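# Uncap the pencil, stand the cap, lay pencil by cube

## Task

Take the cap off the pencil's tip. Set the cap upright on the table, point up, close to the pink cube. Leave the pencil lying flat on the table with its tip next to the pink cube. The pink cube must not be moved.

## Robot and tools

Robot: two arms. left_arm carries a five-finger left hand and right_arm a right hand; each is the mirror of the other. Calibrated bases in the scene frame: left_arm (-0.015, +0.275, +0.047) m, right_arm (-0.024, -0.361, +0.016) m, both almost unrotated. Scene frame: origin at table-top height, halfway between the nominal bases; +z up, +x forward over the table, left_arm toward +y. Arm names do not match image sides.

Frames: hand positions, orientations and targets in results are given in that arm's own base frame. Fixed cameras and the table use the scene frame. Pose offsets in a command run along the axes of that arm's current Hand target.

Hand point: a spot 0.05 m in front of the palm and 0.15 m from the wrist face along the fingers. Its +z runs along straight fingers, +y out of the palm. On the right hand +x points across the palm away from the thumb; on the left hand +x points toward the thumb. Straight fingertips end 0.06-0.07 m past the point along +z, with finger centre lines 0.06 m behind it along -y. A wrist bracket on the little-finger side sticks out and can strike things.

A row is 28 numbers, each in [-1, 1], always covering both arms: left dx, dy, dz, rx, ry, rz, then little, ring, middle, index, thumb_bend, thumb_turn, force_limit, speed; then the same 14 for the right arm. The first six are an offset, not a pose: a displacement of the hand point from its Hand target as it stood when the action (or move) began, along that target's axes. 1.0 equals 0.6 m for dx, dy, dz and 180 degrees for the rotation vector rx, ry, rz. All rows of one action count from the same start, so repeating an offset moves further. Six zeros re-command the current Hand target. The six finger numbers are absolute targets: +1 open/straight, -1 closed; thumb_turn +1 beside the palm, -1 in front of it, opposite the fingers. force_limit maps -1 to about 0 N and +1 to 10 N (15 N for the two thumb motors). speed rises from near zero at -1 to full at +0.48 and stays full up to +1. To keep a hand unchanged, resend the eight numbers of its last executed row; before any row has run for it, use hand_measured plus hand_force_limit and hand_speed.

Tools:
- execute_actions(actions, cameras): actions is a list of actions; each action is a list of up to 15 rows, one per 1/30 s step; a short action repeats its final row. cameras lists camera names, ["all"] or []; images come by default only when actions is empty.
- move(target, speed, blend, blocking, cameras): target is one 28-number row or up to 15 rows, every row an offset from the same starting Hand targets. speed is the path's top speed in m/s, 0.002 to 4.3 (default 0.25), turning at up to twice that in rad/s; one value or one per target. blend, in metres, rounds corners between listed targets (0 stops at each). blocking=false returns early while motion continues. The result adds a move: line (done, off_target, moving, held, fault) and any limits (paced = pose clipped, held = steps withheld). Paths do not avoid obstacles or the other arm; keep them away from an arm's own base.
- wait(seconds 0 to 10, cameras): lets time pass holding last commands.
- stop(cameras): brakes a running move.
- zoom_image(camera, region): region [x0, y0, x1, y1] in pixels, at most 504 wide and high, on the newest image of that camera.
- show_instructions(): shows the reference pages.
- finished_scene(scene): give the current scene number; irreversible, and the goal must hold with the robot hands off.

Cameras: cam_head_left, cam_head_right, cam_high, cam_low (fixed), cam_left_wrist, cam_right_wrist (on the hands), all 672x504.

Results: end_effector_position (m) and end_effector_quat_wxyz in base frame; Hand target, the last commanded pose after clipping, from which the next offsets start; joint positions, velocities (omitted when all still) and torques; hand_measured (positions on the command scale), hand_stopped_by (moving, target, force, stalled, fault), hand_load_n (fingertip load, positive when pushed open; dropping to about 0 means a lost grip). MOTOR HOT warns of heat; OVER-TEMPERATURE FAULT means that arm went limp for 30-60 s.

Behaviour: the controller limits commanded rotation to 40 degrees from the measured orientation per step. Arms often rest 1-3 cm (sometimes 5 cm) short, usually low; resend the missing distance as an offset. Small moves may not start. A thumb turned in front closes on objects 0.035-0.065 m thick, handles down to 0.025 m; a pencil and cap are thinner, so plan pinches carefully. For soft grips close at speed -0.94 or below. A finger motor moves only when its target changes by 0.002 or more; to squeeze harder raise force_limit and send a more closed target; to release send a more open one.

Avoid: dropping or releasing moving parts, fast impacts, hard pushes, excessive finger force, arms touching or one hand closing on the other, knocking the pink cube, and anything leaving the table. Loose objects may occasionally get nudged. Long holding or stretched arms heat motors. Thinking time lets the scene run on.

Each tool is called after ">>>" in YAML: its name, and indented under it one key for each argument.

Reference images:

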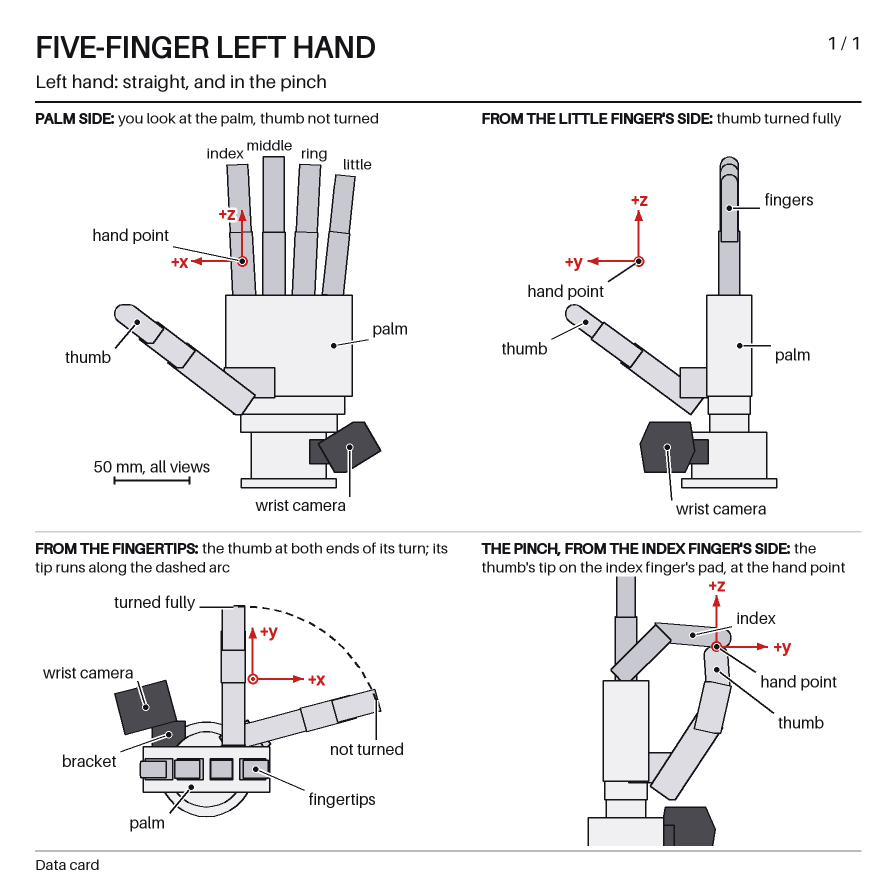

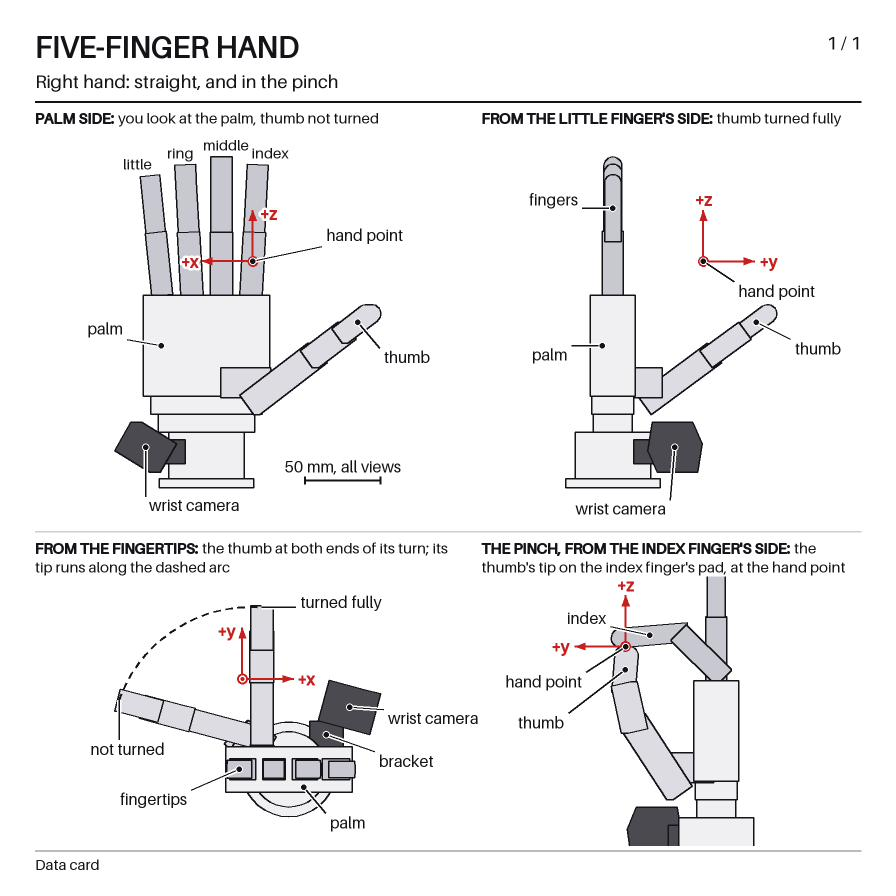

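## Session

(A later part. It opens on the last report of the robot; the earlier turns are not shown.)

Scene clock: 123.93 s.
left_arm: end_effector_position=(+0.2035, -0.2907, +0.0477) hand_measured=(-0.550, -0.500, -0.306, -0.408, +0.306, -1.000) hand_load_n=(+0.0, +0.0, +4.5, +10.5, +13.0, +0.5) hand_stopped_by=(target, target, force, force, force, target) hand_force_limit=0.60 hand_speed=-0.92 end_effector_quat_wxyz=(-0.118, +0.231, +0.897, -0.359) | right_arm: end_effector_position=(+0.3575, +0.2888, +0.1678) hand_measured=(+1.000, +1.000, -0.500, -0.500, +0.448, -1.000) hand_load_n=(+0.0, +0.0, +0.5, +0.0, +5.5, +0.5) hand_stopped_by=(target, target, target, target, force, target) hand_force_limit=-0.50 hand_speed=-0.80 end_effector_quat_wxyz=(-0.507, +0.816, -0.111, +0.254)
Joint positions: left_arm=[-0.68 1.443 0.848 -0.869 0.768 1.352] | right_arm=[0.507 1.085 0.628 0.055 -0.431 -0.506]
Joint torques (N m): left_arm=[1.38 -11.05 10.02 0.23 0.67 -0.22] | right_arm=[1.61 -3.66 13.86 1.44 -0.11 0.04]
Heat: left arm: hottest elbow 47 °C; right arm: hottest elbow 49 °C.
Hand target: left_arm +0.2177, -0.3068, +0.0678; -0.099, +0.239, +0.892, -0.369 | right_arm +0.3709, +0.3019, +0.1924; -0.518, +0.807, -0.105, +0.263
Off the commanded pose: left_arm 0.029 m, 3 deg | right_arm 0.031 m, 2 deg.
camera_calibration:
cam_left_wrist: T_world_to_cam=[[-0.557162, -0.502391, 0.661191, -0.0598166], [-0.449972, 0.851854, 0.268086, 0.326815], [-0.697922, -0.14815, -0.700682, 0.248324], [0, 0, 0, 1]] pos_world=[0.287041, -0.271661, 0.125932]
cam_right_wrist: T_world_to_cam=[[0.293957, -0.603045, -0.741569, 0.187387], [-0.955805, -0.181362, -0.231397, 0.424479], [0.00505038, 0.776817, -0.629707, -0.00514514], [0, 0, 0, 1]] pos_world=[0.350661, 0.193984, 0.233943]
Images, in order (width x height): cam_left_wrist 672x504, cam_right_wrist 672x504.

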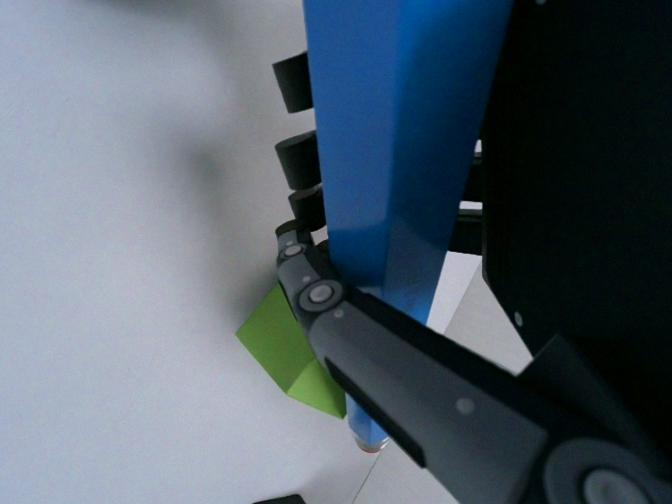

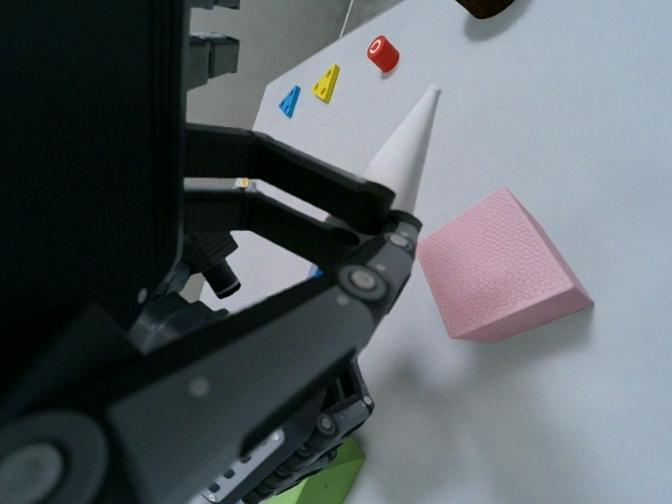

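>>> execute_actions:
  actions:
    - [[0,0,0,0,0,0,-0.55,-0.5,-0.45,-0.5,-0.5,-1,0.6,-0.92,0,0,0,0,0,0,1,1,0.45,0.45,1.0,-1,-0.5,-0.3]]
  cameras: ["cam_right_wrist","cam_low"]

>>> zoom_image:
  camera: "cam_right_wrist"
  region: [260, 60, 500, 320]

Scene clock: 126.70 s.
left_arm: end_effector_position=(+0.2036, -0.2909, +0.0483) hand_measured=(-0.550, -0.500, -0.306, -0.408, +0.306, -1.000) hand_load_n=(+0.0, +0.0, +4.5, +9.5, +12.5, +0.5) hand_stopped_by=(target, target, force, force, force, target) hand_force_limit=0.60 hand_speed=-0.92 end_effector_quat_wxyz=(-0.118, +0.231, +0.896, -0.359) | right_arm: end_effector_position=(+0.3576, +0.2888, +0.1680) hand_measured=(+1.000, +1.000, +0.450, +0.450, +1.000, -1.000) hand_load_n=(+0.0, +0.0, +0.0, +0.0, +0.5, +0.0) hand_stopped_by=(target, target, target, target, target, target) hand_force_limit=-0.50 hand_speed=-0.30 end_effector_quat_wxyz=(-0.507, +0.816, -0.111, +0.255)
Joint positions: left_arm=[-0.68 1.443 0.849 -0.87 0.769 1.352] | right_arm=[0.507 1.085 0.628 0.055 -0.431 -0.506]
Joint torques (N m): left_arm=[1.32 -11.52 10.02 0.31 0.63 -0.22] | right_arm=[1.96 -3.9 13.94 1.46 -0.12 0.07]
Heat: left arm: hottest elbow 47 °C; right arm: hottest elbow 49 °C.
Hand target: left_arm +0.2177, -0.3068, +0.0678; -0.099, +0.239, +0.892, -0.369 | right_arm +0.3709, +0.3020, +0.1925; -0.518, +0.807, -0.105, +0.263
Off the commanded pose: left_arm 0.029 m, 3 deg | right_arm 0.031 m, 2 deg.
camera_calibration:
cam_right_wrist: T_world_to_cam=[[0.293742, -0.603013, -0.741681, 0.187601], [-0.955869, -0.18088, -0.231509, 0.424575], [0.00544759, 0.776954, -0.629534, -0.00522592], [0, 0, 0, 1]] pos_world=[0.350761, 0.193983, 0.234143]
Images, in order (width x height): cam_low 672x504, cam_right_wrist 672x504.

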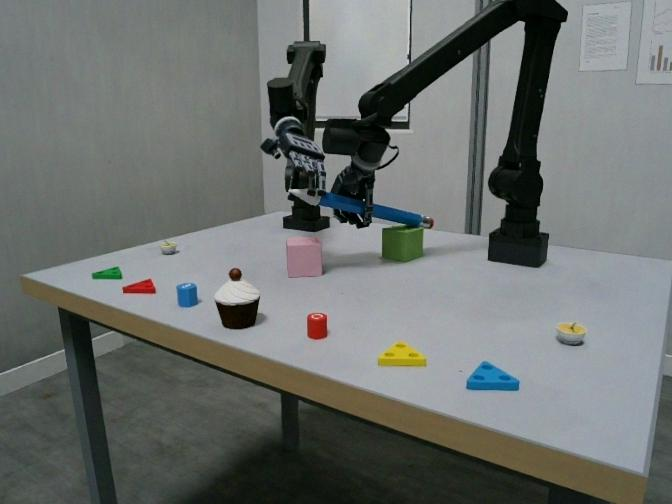

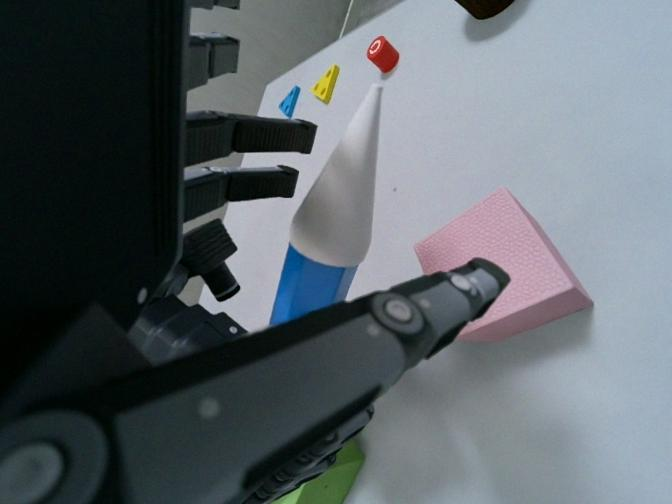

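Scaled by 1.938 from the camera's 672x504 image, which has a finer 960x720 frame.

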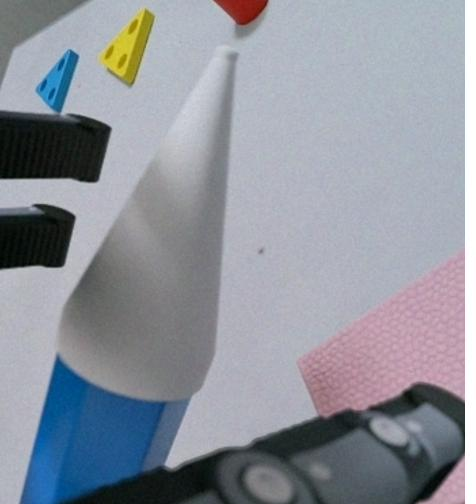

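>>> move:
  target: [0,0,0,0,0,0,-0.55,-0.5,-0.45,-0.5,-0.5,-1,0.6,-0.92,-0.0095,-0.0218,0.0272,0,0,0,1,1,0.45,0.45,1.0,-1,-0.5,-0.3]
  speed: 0.1
  cameras: ["cam_right_wrist"]

>>> zoom_image:
  camera: "cam_right_wrist"
  region: [260, 60, 500, 320]

Scene clock: 130.10 s.
left_arm: end_effector_position=(+0.2036, -0.2909, +0.0483) hand_measured=(-0.550, -0.500, -0.306, -0.408, +0.306, -1.000) hand_load_n=(+0.0, +0.0, +4.5, +10.0, +12.5, +0.5) hand_stopped_by=(target, target, force, force, force, target) hand_force_limit=0.60 hand_speed=-0.92 end_effector_quat_wxyz=(-0.118, +0.231, +0.896, -0.359) | right_arm: end_effector_position=(+0.3576, +0.2889, +0.1680) hand_measured=(+1.000, +1.000, +0.450, +0.450, +1.000, -1.000) hand_load_n=(+0.0, +0.0, +0.0, +0.0, +0.0, +0.5) hand_stopped_by=(target, target, target, target, target, target) hand_force_limit=-0.50 hand_speed=-0.30 end_effector_quat_wxyz=(-0.507, +0.816, -0.111, +0.255)
Joint positions: left_arm=[-0.68 1.443 0.849 -0.87 0.769 1.352] | right_arm=[0.508 1.085 0.628 0.055 -0.43 -0.506]
Joint torques (N m): left_arm=[1.38 -11.05 9.95 0.29 0.64 -0.22] | right_arm=[1.03 -4.72 9.39 1.7 -0.27 -0.01]
Heat: left arm: hottest elbow 47 °C; right arm: hottest elbow 50 °C.
Hand target: left_arm +0.2177, -0.3068, +0.0678; -0.099, +0.239, +0.892, -0.369 | right_arm +0.3576, +0.2889, +0.1680; -0.507, +0.816, -0.111, +0.255 (not the last commanded pose)
Off the commanded pose: left_arm 0.029 m, 3 deg | right_arm 0.048 m, 2 deg.
move: held (right_arm; a check stopped the path), off_target (left_arm); limits=held
pose unreachable (right arm): on one or more control steps of this call, first in action 0 (counted from 0), this arm could not follow its commanded pose, so it was not sent that pose on those steps. It may still have moved: this result reports where it is.
cause: moving toward the commanded pose would bring a part of the arm too close to another arm (a part of this arm just beyond joint 6 (wrist roll) and a part of the left arm just beyond its joint 4 (wrist pitch), where that arm would come to rest).
camera_calibration:
cam_right_wrist: T_world_to_cam=[[0.293606, -0.603291, -0.741508, 0.187723], [-0.955909, -0.18055, -0.231604, 0.424565], [0.00584499, 0.776815, -0.629702, -0.00537603], [0, 0, 0, 1]] pos_world=[0.35076, 0.194083, 0.234143]
Images, in order (width x height): cam_right_wrist 672x504.

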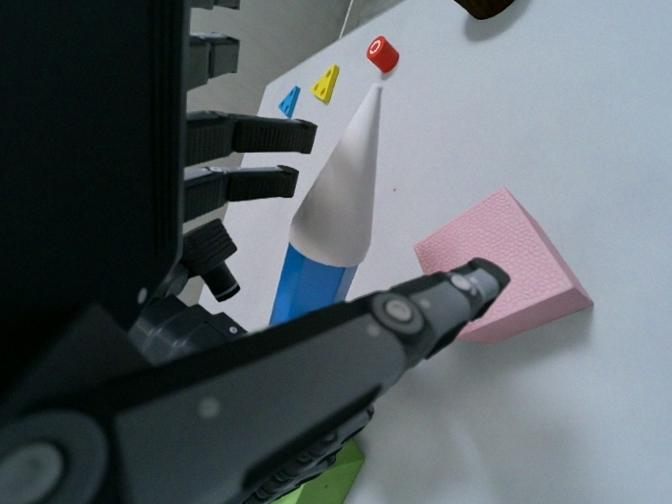

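Scaled by 1.938 from the camera's 672x504 image, which has a finer 960x720 frame.

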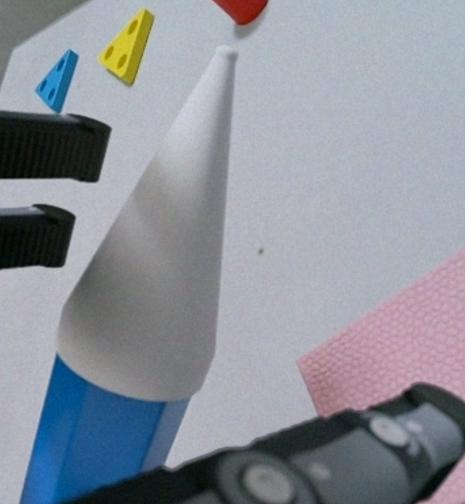

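>>> move:
  target: [0,0,0,0,0,0,-0.55,-0.5,-0.45,-0.5,-0.5,-1,0.6,-0.92,0,0,0,0,0,0,-0.9,-0.9,0.45,0.45,1.0,-1,-0.5,0.2]
  speed: 0.1

>>> move:
  target: [0,0,0,0,0,0,-0.55,-0.5,-0.45,-0.5,-0.5,-1,0.6,-0.92,0.01,-0.035,0.03,0,0,0,-0.9,-0.9,0.45,0.45,1.0,-1,-0.5,0.2]
  speed: 0.1
  cameras: ["cam_right_wrist","cam_head_left"]

Scene clock: 136.83 s.
left_arm: end_effector_position=(+0.2033, -0.2911, +0.0482) hand_measured=(-0.550, -0.500, -0.306, -0.408, +0.306, -1.000) hand_load_n=(+0.0, +0.0, +4.5, +10.5, +12.5, +0.5) hand_stopped_by=(target, target, force, force, force, target) hand_force_limit=0.60 hand_speed=-0.92 end_effector_quat_wxyz=(-0.118, +0.232, +0.896, -0.359) | right_arm: end_effector_position=(+0.3576, +0.2889, +0.1680) hand_measured=(-0.900, -0.900, +0.450, +0.450, +1.000, -1.000) hand_load_n=(+0.0, +0.0, +0.0, +0.0, +0.0, +0.0) hand_stopped_by=(target, target, target, target, target, target) hand_force_limit=-0.50 hand_speed=0.20 end_effector_quat_wxyz=(-0.507, +0.816, -0.111, +0.255)
Joint positions: left_arm=[-0.681 1.443 0.849 -0.87 0.769 1.353] | right_arm=[0.508 1.085 0.628 0.055 -0.43 -0.506]
Joint torques (N m): left_arm=[1.44 -11.58 9.84 0.29 0.63 -0.23] | right_arm=[0.91 -4.37 9.21 1.78 -0.27 -0.04]
Heat: left arm: hottest elbow 47 °C; right arm: hottest elbow 49 °C.
Hand target: left_arm +0.2177, -0.3067, +0.0678; -0.099, +0.239, +0.892, -0.369 | right_arm +0.3576, +0.2889, +0.1680; -0.507, +0.816, -0.111, +0.255
Off the commanded pose: left_arm 0.029 m, 3 deg | right_arm 0.000 m, 0 deg.
move: off_target (left_arm)

Scene clock: 137.90 s.
left_arm: end_effector_position=(+0.2033, -0.2911, +0.0482) hand_measured=(-0.550, -0.500, -0.306, -0.408, +0.306, -1.000) hand_load_n=(+0.0, +0.5, +4.5, +10.5, +12.5, +0.5) hand_stopped_by=(target, target, force, force, force, target) hand_force_limit=0.60 hand_speed=-0.92 end_effector_quat_wxyz=(-0.118, +0.232, +0.896, -0.359) | right_arm: end_effector_position=(+0.3572, +0.2961, +0.1601) hand_measured=(-0.900, -0.900, +0.450, +0.450, +1.000, -1.000) hand_load_n=(+0.0, +0.0, +0.0, -0.5, +0.0, +0.0) hand_stopped_by=(target, target, target, target, target, target) hand_force_limit=-0.50 hand_speed=0.20 end_effector_quat_wxyz=(-0.498, +0.823, -0.115, +0.248)
Joint positions: left_arm=[-0.681 1.443 0.849 -0.87 0.769 1.353] | right_arm=[0.532 1.112 0.641 0.043 -0.402 -0.5]
Joint torques (N m): left_arm=[1.44 -11.05 9.95 0.31 0.63 -0.23] | right_arm=[1.67 -4.07 13.61 1.39 -0.1 0.06]
Heat: left arm: hottest elbow 47 °C; right arm: hottest elbow 49 °C.
Hand target: left_arm +0.2177, -0.3067, +0.0678; -0.099, +0.239, +0.892, -0.369 | right_arm +0.3706, +0.3098, +0.1819; -0.507, +0.816, -0.111, +0.255
Off the commanded pose: left_arm 0.029 m, 3 deg | right_arm 0.029 m, 2 deg.
move: off_target (left_arm, right_arm)
camera_calibration:
cam_right_wrist: T_world_to_cam=[[0.276499, -0.618674, -0.735385, 0.196028], [-0.961001, -0.181997, -0.208216, 0.422035], [-0.00501971, 0.764277, -0.644868, -0.00586568], [0, 0, 0, 1]] pos_world=[0.351345, 0.202569, 0.228248]
Images, in order (width x height): cam_head_left 672x504, cam_right_wrist 672x504.

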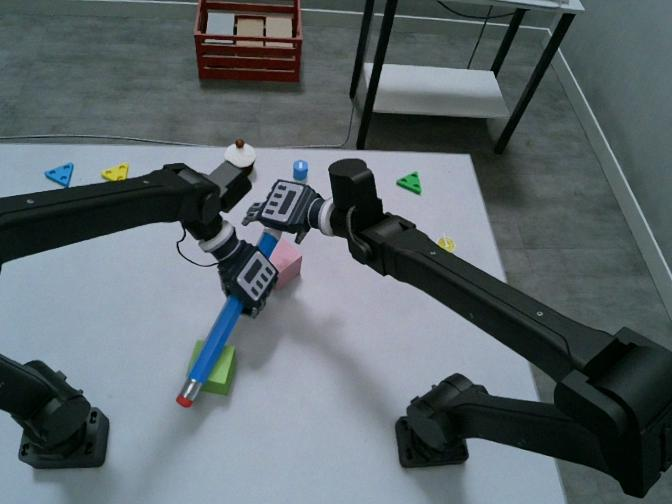

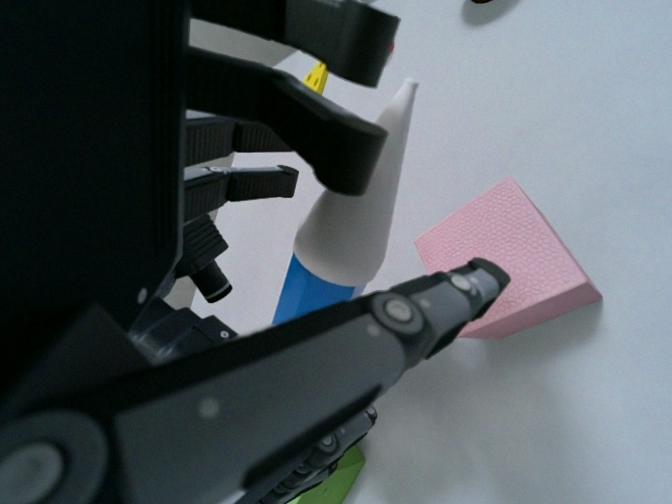

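>>> zoom_image:
  camera: "cam_right_wrist"
  region: [260, 60, 500, 320]

Scaled by 1.938 from the camera's 672x504 image, which has a finer 960x720 frame.

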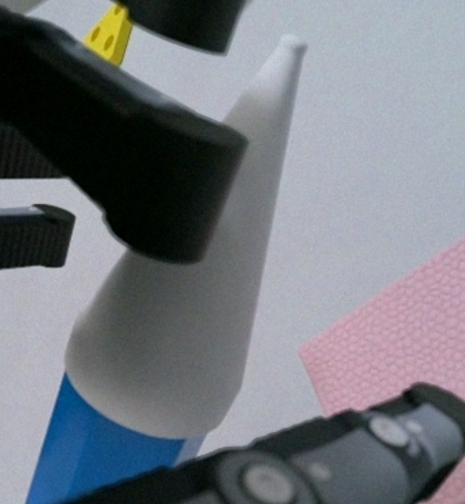

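>>> move:
  target: [0,0,0,0,0,0,-0.55,-0.5,-0.45,-0.5,-0.5,-1,0.6,-0.92,0,-0.022,0.0,0,0,0,-0.9,-0.9,0.45,0.45,1.0,-1,-0.5,0.2]
  speed: 0.1
  cameras: ["cam_right_wrist"]

>>> zoom_image:
  camera: "cam_right_wrist"
  region: [260, 60, 500, 320]

Scene clock: 140.83 s.
left_arm: end_effector_position=(+0.2033, -0.2911, +0.0482) hand_measured=(-0.550, -0.500, -0.306, -0.408, +0.306, -1.000) hand_load_n=(+0.0, +0.0, +4.5, +10.0, +12.5, +0.5) hand_stopped_by=(target, target, force, force, force, target) hand_force_limit=0.60 hand_speed=-0.92 end_effector_quat_wxyz=(-0.118, +0.232, +0.896, -0.359) | right_arm: end_effector_position=(+0.3566, +0.2962, +0.1596) hand_measured=(-0.900, -0.900, +0.450, +0.450, +1.000, -1.000) hand_load_n=(+0.0, +0.0, +0.0, +0.0, +0.0, +0.0) hand_stopped_by=(target, target, target, target, target, target) hand_force_limit=-0.50 hand_speed=0.20 end_effector_quat_wxyz=(-0.497, +0.824, -0.115, +0.247)
Joint positions: left_arm=[-0.681 1.443 0.849 -0.87 0.769 1.353] | right_arm=[0.533 1.112 0.641 0.041 -0.401 -0.5]
Joint torques (N m): left_arm=[1.44 -11.11 9.95 0.31 0.62 -0.23] | right_arm=[0.67 -4.66 9.42 1.74 -0.26 -0.05]
Heat: left arm: hottest elbow 46 °C; right arm: hottest elbow 51 °C.
Hand target: left_arm +0.2177, -0.3067, +0.0678; -0.099, +0.239, +0.892, -0.369 | right_arm +0.3568, +0.2961, +0.1598; -0.497, +0.824, -0.115, +0.248 (not the last commanded pose)
Off the commanded pose: left_arm 0.029 m, 3 deg | right_arm 0.041 m, 2 deg.
move: held (right_arm; a check stopped the path), off_target (left_arm); limits=held
pose unreachable (right arm): on one or more control steps of this call, first in action 0 (counted from 0), this arm could not follow its commanded pose, so it was not sent that pose on those steps. It may still have moved: this result reports where it is.
cause: moving toward the commanded pose would bring a part of the arm too close to another arm (a part of this arm just beyond joint 6 (wrist roll) and a part of the left arm just beyond its joint 4 (wrist pitch), 27 mm apart when this arm was first held).
camera_calibration:
cam_right_wrist: T_world_to_cam=[[0.274775, -0.619819, -0.735067, 0.196733], [-0.961486, -0.182329, -0.20567, 0.42126], [-0.00654611, 0.763269, -0.646047, -0.0052694], [0, 0, 0, 1]] pos_world=[0.350944, 0.202769, 0.227848]
Images, in order (width x height): cam_right_wrist 672x504.

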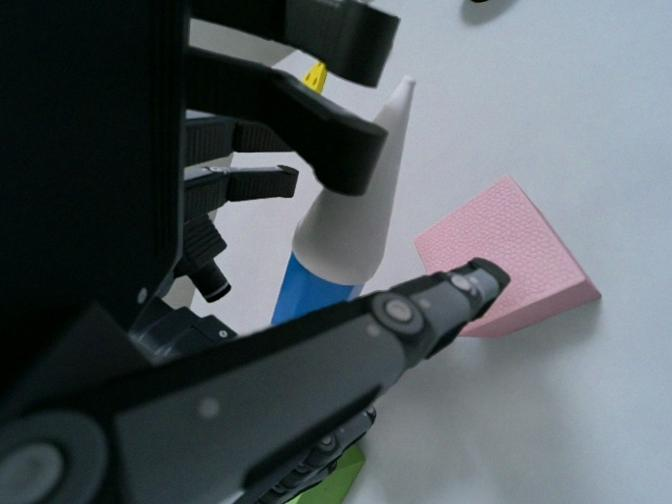

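Scaled by 1.938 from the camera's 672x504 image, which has a finer 960x720 frame.

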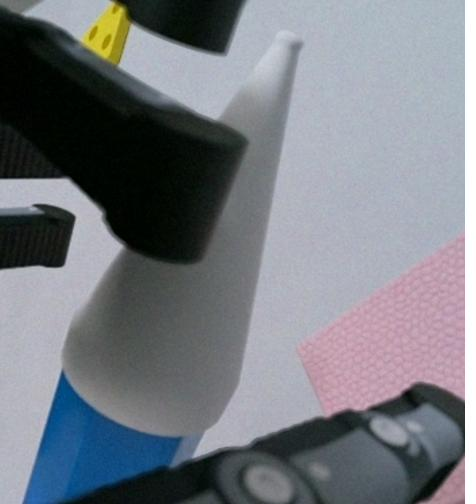

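>>> move:
  target: [0.0338,0.0233,0.0087,0,0,0,-0.55,-0.5,-0.45,-0.5,-0.5,-1,0.6,-0.92,0,0,0.0,0,0,0,-0.9,-0.9,0.45,0.45,1.0,-1,-0.5,0.2]
  speed: 0.05
  cameras: ["cam_right_wrist"]

Scene clock: 145.23 s.
left_arm: end_effector_position=(+0.2042, -0.2920, +0.0521) hand_measured=(-0.550, -0.500, -0.306, -0.408, +0.306, -1.000) hand_load_n=(+0.0, +0.0, +4.5, +10.0, +13.0, +0.5) hand_stopped_by=(target, target, force, force, force, target) hand_force_limit=0.60 hand_speed=-0.92 end_effector_quat_wxyz=(-0.104, +0.238, +0.894, -0.365) | right_arm: end_effector_position=(+0.3566, +0.2962, +0.1596) hand_measured=(-0.900, -0.900, +0.450, +0.450, +1.000, -1.000) hand_load_n=(+0.0, +0.0, +0.0, -0.5, +0.0, +0.0) hand_stopped_by=(target, target, target, target, target, target) hand_force_limit=-0.50 hand_speed=0.20 end_effector_quat_wxyz=(-0.497, +0.824, -0.115, +0.247)
Joint positions: left_arm=[-0.681 1.417 0.836 -0.85 0.77 1.353] | right_arm=[0.533 1.112 0.641 0.041 -0.401 -0.5]
Joint torques (N m): left_arm=[1.96 -11.11 5.74 0.87 0.65 -0.11] | right_arm=[0.56 -4.6 9.31 1.77 -0.25 -0.05]
Heat: left arm: hottest elbow 46 °C; right arm: hottest elbow 51 °C.
Hand target: left_arm +0.2032, -0.2913, +0.0543; -0.099, +0.239, +0.892, -0.369 | right_arm +0.3568, +0.2961, +0.1598; -0.497, +0.824, -0.115, +0.248
Off the commanded pose: left_arm 0.002 m, 1 deg | right_arm 0.000 m, 0 deg.
move: done
camera_calibration:
cam_right_wrist: T_world_to_cam=[[0.274775, -0.619819, -0.735067, 0.196733], [-0.961486, -0.182329, -0.20567, 0.42126], [-0.00654611, 0.763269, -0.646047, -0.0052694], [0, 0, 0, 1]] pos_world=[0.350944, 0.202769, 0.227848]
Images, in order (width x height): cam_right_wrist 672x504.

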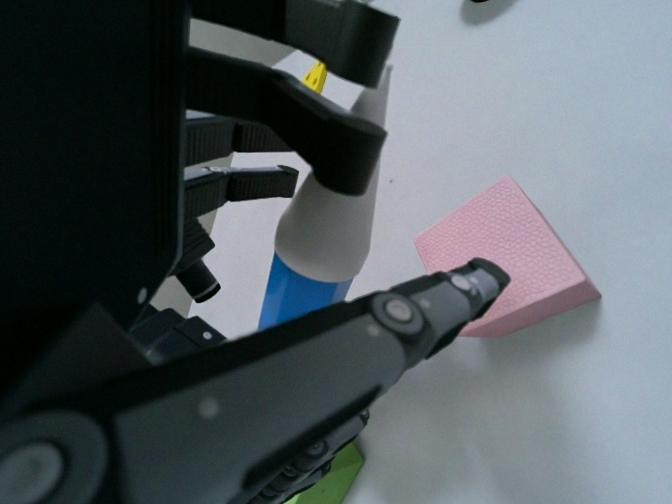

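>>> move:
  target: [0,0,0,0,0,0,-0.55,-0.5,-0.45,-0.5,-0.5,-1,0.6,-0.92,0.004,-0.045,0.0,0,0,0,-0.9,-0.9,0.45,0.45,1.0,-1,-0.5,0.2]
  speed: 0.1
  cameras: ["cam_right_wrist"]

Scene clock: 147.73 s.
left_arm: end_effector_position=(+0.2042, -0.2920, +0.0521) hand_measured=(-0.550, -0.500, -0.306, -0.408, +0.306, -1.000) hand_load_n=(+0.0, +0.0, +4.5, +10.5, +12.5, +0.5) hand_stopped_by=(target, target, force, force, force, target) hand_force_limit=0.60 hand_speed=-0.92 end_effector_quat_wxyz=(-0.104, +0.238, +0.894, -0.365) | right_arm: end_effector_position=(+0.3454, +0.2947, +0.1512) hand_measured=(-0.900, -0.900, +0.450, +0.450, +1.000, -1.000) hand_load_n=(+0.0, +0.0, +0.0, +0.0, +0.0, +0.0) hand_stopped_by=(target, target, target, target, target, target) hand_force_limit=-0.50 hand_speed=0.20 end_effector_quat_wxyz=(-0.481, +0.836, -0.122, +0.233)
Joint positions: left_arm=[-0.681 1.417 0.836 -0.85 0.77 1.353] | right_arm=[0.552 1.103 0.641 -0.018 -0.379 -0.497]
Joint torques (N m): left_arm=[2.02 -11.05 5.75 0.9 0.65 -0.11] | right_arm=[1.61 -5.3 13.67 1.44 -0.08 0.06]
Heat: left arm: hottest elbow 46 °C; right arm: hottest elbow 52 °C.
Hand target: left_arm +0.2032, -0.2912, +0.0543; -0.099, +0.239, +0.892, -0.369 | right_arm +0.3574, +0.3080, +0.1842; -0.497, +0.823, -0.115, +0.248
Off the commanded pose: left_arm 0.002 m, 1 deg | right_arm 0.038 m, 3 deg.
move: off_target (right_arm)
camera_calibration:
cam_right_wrist: T_world_to_cam=[[0.243641, -0.644079, -0.725122, 0.209075], [-0.969382, -0.185319, -0.161105, 0.405413], [-0.0306151, 0.742172, -0.66951, 0.00841246], [0, 0, 0, 1]] pos_world=[0.342319, 0.203548, 0.222551]
Images, in order (width x height): cam_right_wrist 672x504.

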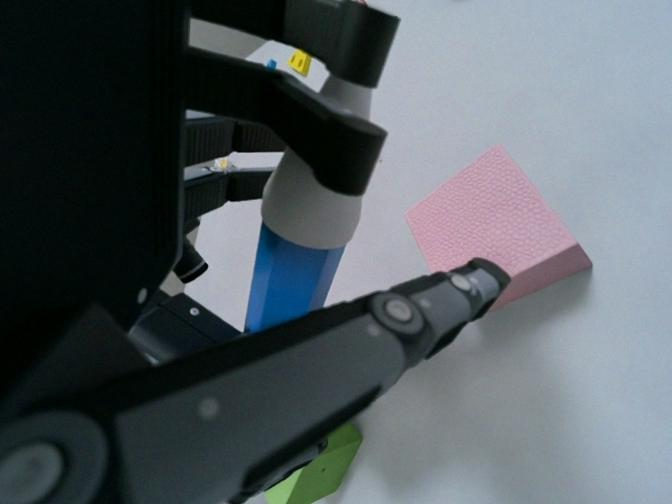

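>>> move:
  target: [0,0,0,0,0,0,-0.55,-0.5,-0.45,-0.5,-0.5,-1,0.6,-0.92,0.01,-0.025,0.0,0,0,0,-0.9,-0.9,0.45,0.45,1.0,-1,-0.5,0.2]
  speed: 0.1
  cameras: ["cam_right_wrist"]

Scene clock: 149.50 s.
left_arm: end_effector_position=(+0.2042, -0.2920, +0.0521) hand_measured=(-0.550, -0.500, -0.306, -0.408, +0.306, -1.000) hand_load_n=(+0.0, +0.0, +4.5, +10.0, +12.5, +0.5) hand_stopped_by=(target, target, force, force, force, target) hand_force_limit=0.60 hand_speed=-0.92 end_effector_quat_wxyz=(-0.104, +0.238, +0.894, -0.365) | right_arm: end_effector_position=(+0.3458, +0.2953, +0.1561) hand_measured=(-0.900, -0.900, +0.450, +0.450, +1.000, -1.000) hand_load_n=(+0.0, +0.0, +0.0, +0.0, +0.0, +0.0) hand_stopped_by=(target, target, target, target, target, target) hand_force_limit=-0.50 hand_speed=0.20 end_effector_quat_wxyz=(-0.479, +0.837, -0.124, +0.232)
Joint positions: left_arm=[-0.681 1.417 0.836 -0.85 0.77 1.353] | right_arm=[0.553 1.098 0.655 -0.041 -0.377 -0.495]
Joint torques (N m): left_arm=[2.02 -11.05 5.75 0.9 0.65 -0.11] | right_arm=[1.08 -5.01 9.01 1.77 -0.25 0]
Heat: left arm: hottest elbow 46 °C; right arm: hottest elbow 52 °C.
Hand target: left_arm +0.2032, -0.2912, +0.0543; -0.099, +0.239, +0.892, -0.369 | right_arm +0.3454, +0.2949, +0.1548; -0.479, +0.838, -0.124, +0.231 (not the last commanded pose)
Off the commanded pose: left_arm 0.002 m, 1 deg | right_arm 0.049 m, 3 deg.
move: held (right_arm; a check stopped the path); limits=held
pose unreachable (right arm): on one or more control steps of this call, first in action 0 (counted from 0), this arm could not follow its commanded pose, so it was not sent that pose on those steps. It may still have moved: this result reports where it is.
cause: moving toward the commanded pose would bring a part of the arm too close to another arm (a part of this arm just beyond joint 6 (wrist roll) and a part of the left arm just beyond its joint 4 (wrist pitch), where that arm would come to rest).
camera_calibration:
cam_right_wrist: T_world_to_cam=[[0.23967, -0.645915, -0.724812, 0.214856], [-0.970291, -0.184793, -0.156163, 0.406152], [-0.0330721, 0.740706, -0.671015, 0.0128071], [0, 0, 0, 1]] pos_world=[0.343015, 0.204346, 0.22775]
Images, in order (width x height): cam_right_wrist 672x504.

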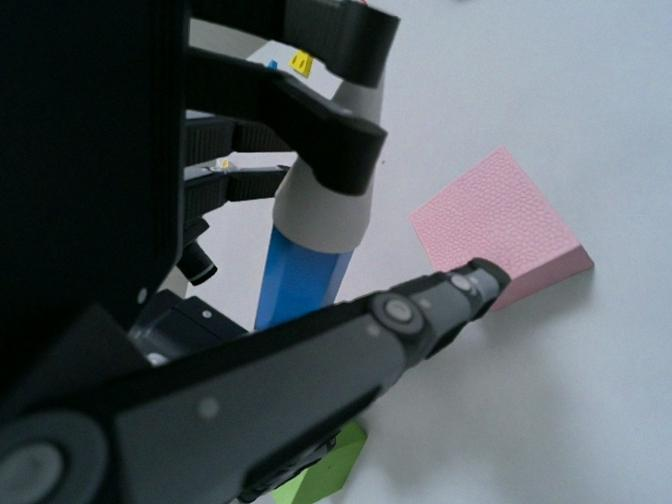

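>>> move:
  target:
    - [0,0,0,0,0,0,-0.55,-0.5,-0.45,-0.5,-0.5,-1,0.6,-0.92,0,0.0,-0.14,0,0,0,-0.9,-0.9,0.45,0.45,1.0,-1,-0.5,0.2]
    - [0,-0.0118,-0.0118,0.111,0.0707,-0.0707,-0.55,-0.5,-0.45,-0.5,-0.5,-1,0.6,-0.92,0,0.0,-0.14,0,0,0,-0.9,-0.9,0.45,0.45,1.0,-1,-0.5,0.2]
  speed: 0.2
  blend: 0.01
  cameras: ["all"]

>>> zoom_image:
  camera: "cam_head_left"
  region: [150, 160, 370, 420]

Scene clock: 154.63 s.
left_arm: end_effector_position=(+0.1890, -0.2851, +0.0582) hand_measured=(-0.550, -0.500, -0.306, -0.408, +0.306, -1.000) hand_load_n=(+0.0, +0.0, +4.5, +10.5, +13.0, +0.5) hand_stopped_by=(target, target, force, force, force, target) hand_force_limit=0.60 hand_speed=-0.92 end_effector_quat_wxyz=(-0.280, +0.164, +0.820, -0.471) | right_arm: end_effector_position=(+0.3049, +0.2375, +0.1957) hand_measured=(-0.900, -0.900, +0.450, +0.450, +1.000, -1.000) hand_load_n=(+0.0, +0.0, +0.0, +0.0, +0.0, +0.0) hand_stopped_by=(target, target, target, target, target, target) hand_force_limit=-0.50 hand_speed=0.20 end_effector_quat_wxyz=(-0.483, +0.835, -0.123, +0.232)
Joint positions: left_arm=[-0.539 1.683 0.957 -1.262 1.119 1.689] | right_arm=[0.44 0.837 0.618 -0.282 -0.482 -0.55]
Joint torques (N m): left_arm=[2.67 -10.93 8.14 -0.94 0.94 -0.24] | right_arm=[0.21 -2.73 9.25 1.33 -0.41 -0.08]
Heat: left arm: hottest elbow 45 °C; right arm: hottest elbow 52 °C.
Hand target: left_arm +0.2033, -0.2913, +0.0643; -0.276, +0.158, +0.820, -0.476 | right_arm +0.3029, +0.2323, +0.1913; -0.479, +0.837, -0.124, +0.232
Off the commanded pose: left_arm 0.017 m, 1 deg | right_arm 0.007 m, 1 deg.
move: off_target (left_arm)
camera_calibration:
cam_left_wrist: T_world_to_cam=[[-0.231321, -0.368333, 0.900456, -0.10931], [-0.330765, 0.9002, 0.283257, 0.303033], [-0.914924, -0.232316, -0.330067, 0.241874], [0, 0, 0, 1]] pos_world=[0.296243, -0.256862, 0.0924274]
cam_right_wrist: T_world_to_cam=[[0.243303, -0.639728, -0.729076, 0.214331], [-0.969378, -0.186196, -0.160118, 0.362757], [-0.0333193, 0.745707, -0.66544, 0.0785888], [0, 0, 0, 1]] pos_world=[0.30212, 0.146053, 0.266643]

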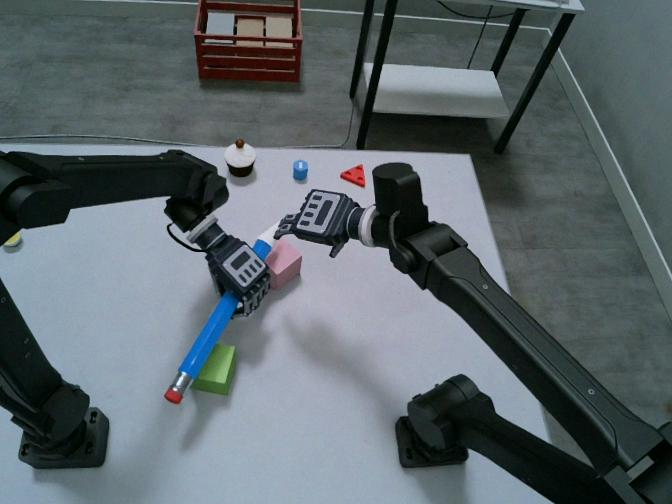

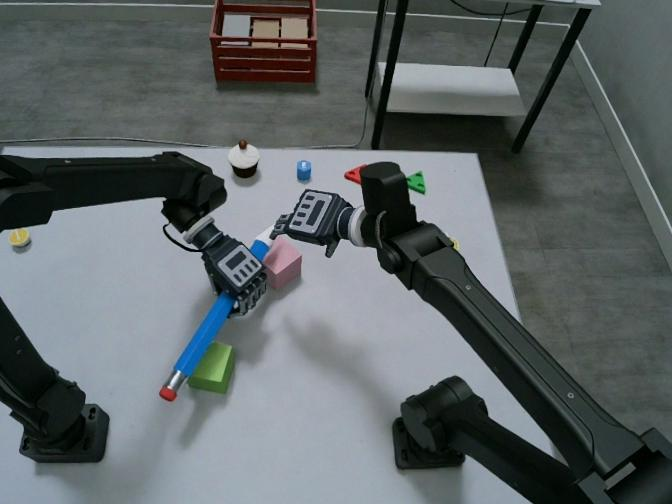

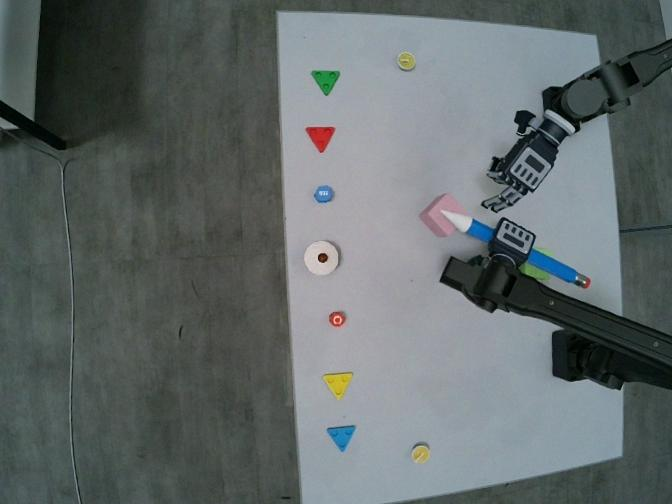

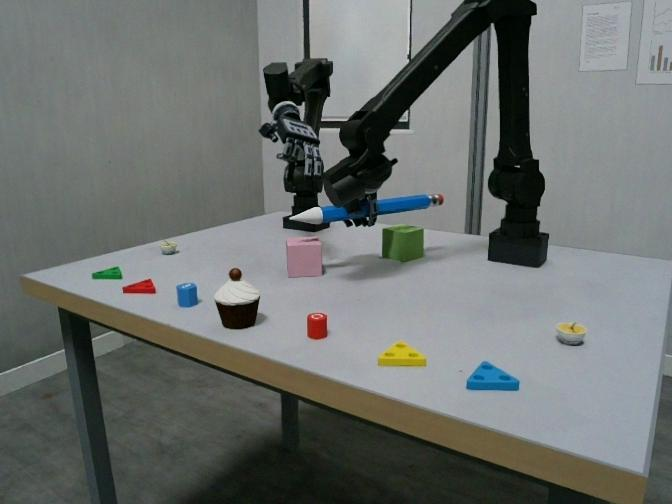

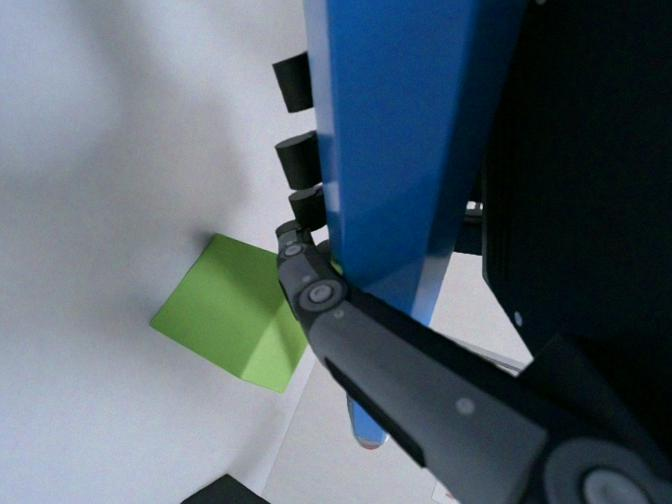

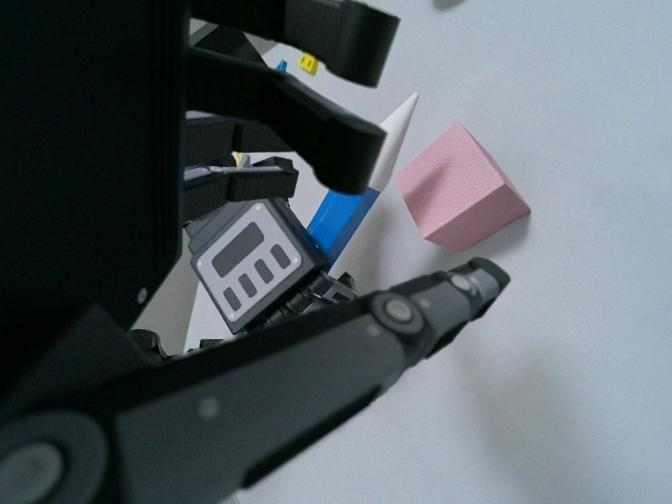

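Scaled by 1.938 from the camera's 672x504 image, which has a finer 960x720 frame.

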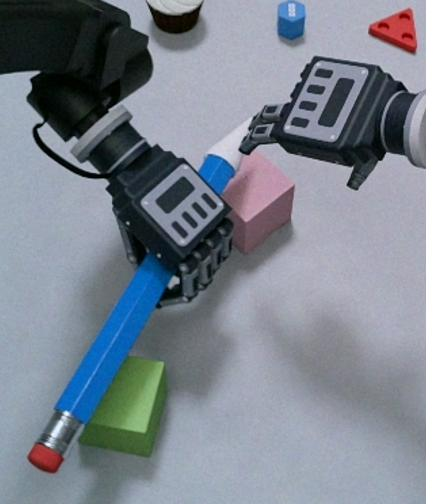

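>>> move:
  target: [0,0,0,0,0,0,-0.55,-0.5,-0.45,-0.5,-0.5,-1,0.6,-0.92,0.0138,0.0157,0.0663,-0.0169,-0.0486,0.0725,-0.9,-0.9,0.45,0.45,1.0,-1,-0.5,0.2]
  speed: 0.2
  cameras: ["cam_right_wrist"]

>>> zoom_image:
  camera: "cam_right_wrist"
  region: [260, 60, 500, 320]

Scene clock: 161.10 s.
left_arm: end_effector_position=(+0.1890, -0.2850, +0.0582) hand_measured=(-0.550, -0.500, -0.306, -0.408, +0.306, -1.000) hand_load_n=(+0.0, +0.0, +4.0, +10.5, +12.5, +0.5) hand_stopped_by=(target, target, force, force, force, target) hand_force_limit=0.60 hand_speed=-0.92 end_effector_quat_wxyz=(-0.280, +0.164, +0.820, -0.471) | right_arm: end_effector_position=(+0.3112, +0.2485, +0.1468) hand_measured=(-0.900, -0.900, +0.450, +0.450, +1.000, -1.000) hand_load_n=(+0.0, +0.0, +0.0, +0.0, +0.0, +0.0) hand_stopped_by=(target, target, target, target, target, target) hand_force_limit=-0.50 hand_speed=0.20 end_effector_quat_wxyz=(-0.480, +0.852, -0.187, +0.098)
Joint positions: left_arm=[-0.539 1.683 0.957 -1.263 1.119 1.69] | right_arm=[0.377 1.067 0.67 -0.311 -0.641 -0.459]
Joint torques (N m): left_arm=[2.61 -10.93 8.13 -0.87 0.95 -0.2] | right_arm=[-0.03 -3.43 13.65 0.98 -0.55 0.04]
Heat: left arm: hottest elbow 44 °C; right arm: hottest elbow 52 °C.
Hand target: left_arm +0.2033, -0.2912, +0.0643; -0.277, +0.158, +0.820, -0.476 | right_arm +0.3303, +0.2536, +0.1680; -0.488, +0.846, -0.188, +0.108
Off the commanded pose: left_arm 0.017 m, 1 deg | right_arm 0.029 m, 2 deg.
move: off_target (left_arm, right_arm)
camera_calibration:
cam_right_wrist: T_world_to_cam=[[0.0325135, -0.605071, -0.795508, 0.250957], [-0.970334, -0.209893, 0.119988, 0.328179], [-0.239573, 0.768007, -0.593945, 0.0862357], [0, 0, 0, 1]] pos_world=[0.330943, 0.154499, 0.21148]
Images, in order (width x height): cam_right_wrist 672x504.

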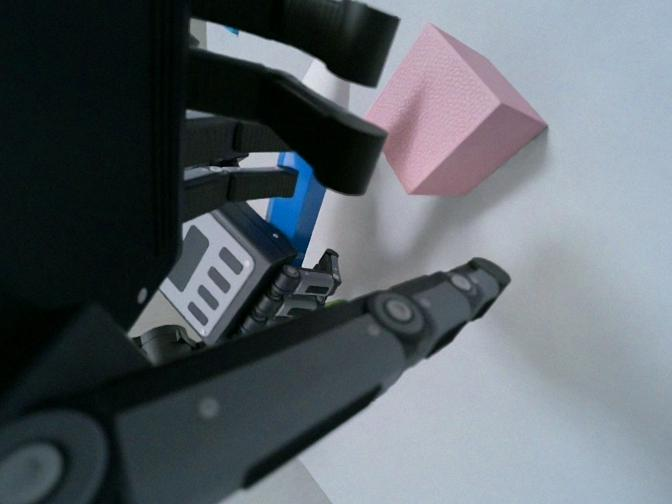

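Scaled by 1.938 from the camera's 672x504 image, which has a finer 960x720 frame.

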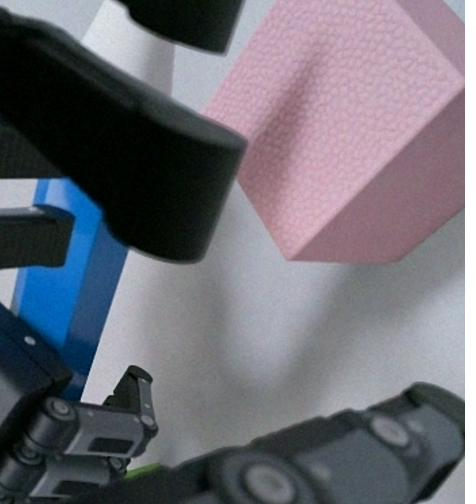

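>>> move:
  target:
    - [0,0,0,0,0,0,-0.55,-0.5,-0.45,-0.5,-0.5,-1,0.6,-0.92,0.0,-0.0243,-0.01,0,0,0,1,1,0.45,0.45,1.0,-1,-0.5,0.3]
    - [0,0,0,0,0,0,-0.55,-0.5,-0.45,-0.5,-0.5,-1,0.6,-0.92,0.0148,-0.0243,0.0753,0,0,0,1,1,0.45,0.45,1.0,-1,-0.5,0.3]
  speed: 0.15
  cameras: ["cam_right_wrist"]

>>> zoom_image:
  camera: "cam_right_wrist"
  region: [260, 60, 500, 320]

Scene clock: 166.30 s.
left_arm: end_effector_position=(+0.1888, -0.2846, +0.0573) hand_measured=(-0.550, -0.500, -0.306, -0.408, +0.306, -1.000) hand_load_n=(+0.0, +0.0, +4.0, +10.0, +13.0, +0.5) hand_stopped_by=(target, target, force, force, force, target) hand_force_limit=0.60 hand_speed=-0.92 end_effector_quat_wxyz=(-0.282, +0.163, +0.820, -0.471) | right_arm: end_effector_position=(+0.3411, +0.2787, +0.1404) hand_measured=(+1.000, +1.000, +0.450, +0.450, +1.000, -1.000) hand_load_n=(-0.5, +0.0, +0.0, +0.0, +0.0, +0.0) hand_stopped_by=(target, target, target, target, target, target) hand_force_limit=-0.50 hand_speed=0.30 end_effector_quat_wxyz=(-0.477, +0.851, -0.196, +0.097)
Joint positions: left_arm=[-0.538 1.686 0.957 -1.265 1.119 1.692] | right_arm=[0.428 1.195 0.74 -0.234 -0.593 -0.404]
Joint torques (N m): left_arm=[2.78 -11.22 8.1 -0.81 0.93 -0.22] | right_arm=[1.44 -4.54 12.98 1.92 -0.23 0.1]
Heat: left arm: hottest elbow 43 °C; right arm: hottest elbow 54 °C.
Hand target: left_arm +0.2033, -0.2912, +0.0642; -0.277, +0.158, +0.820, -0.476 | right_arm +0.3579, +0.2920, +0.1581; -0.488, +0.846, -0.187, +0.108
Off the commanded pose: left_arm 0.017 m, 1 deg | right_arm 0.028 m, 2 deg.
move: off_target (left_arm, right_arm)
camera_calibration:
cam_right_wrist: T_world_to_cam=[[0.0143658, -0.606695, -0.794805, 0.269609], [-0.971815, -0.195533, 0.13169, 0.359029], [-0.235306, 0.770512, -0.592404, 0.0640916], [0, 0, 0, 1]] pos_world=[0.360118, 0.184389, 0.204974]
Images, in order (width x height): cam_right_wrist 672x504.

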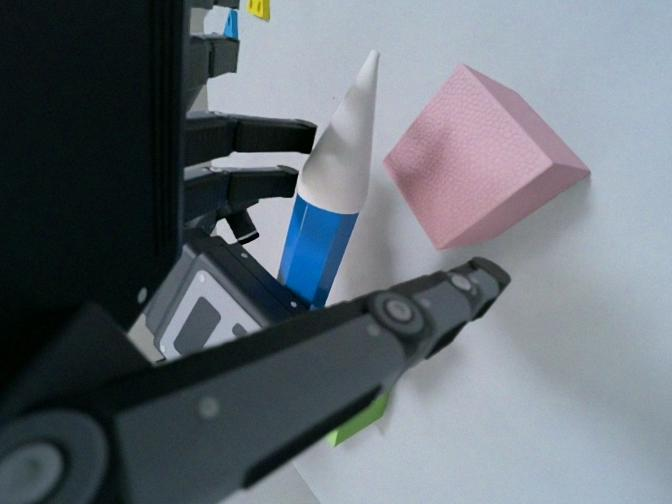

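Scaled by 1.938 from the camera's 672x504 image, which has a finer 960x720 frame.

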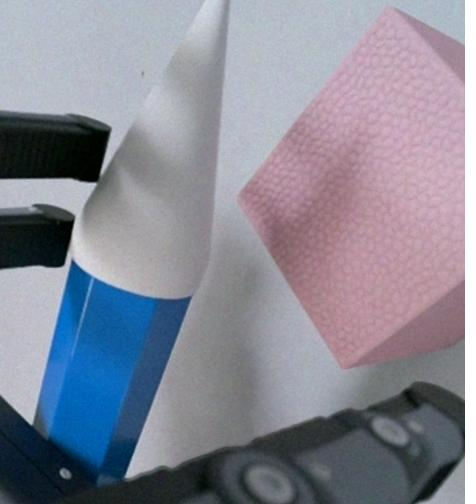

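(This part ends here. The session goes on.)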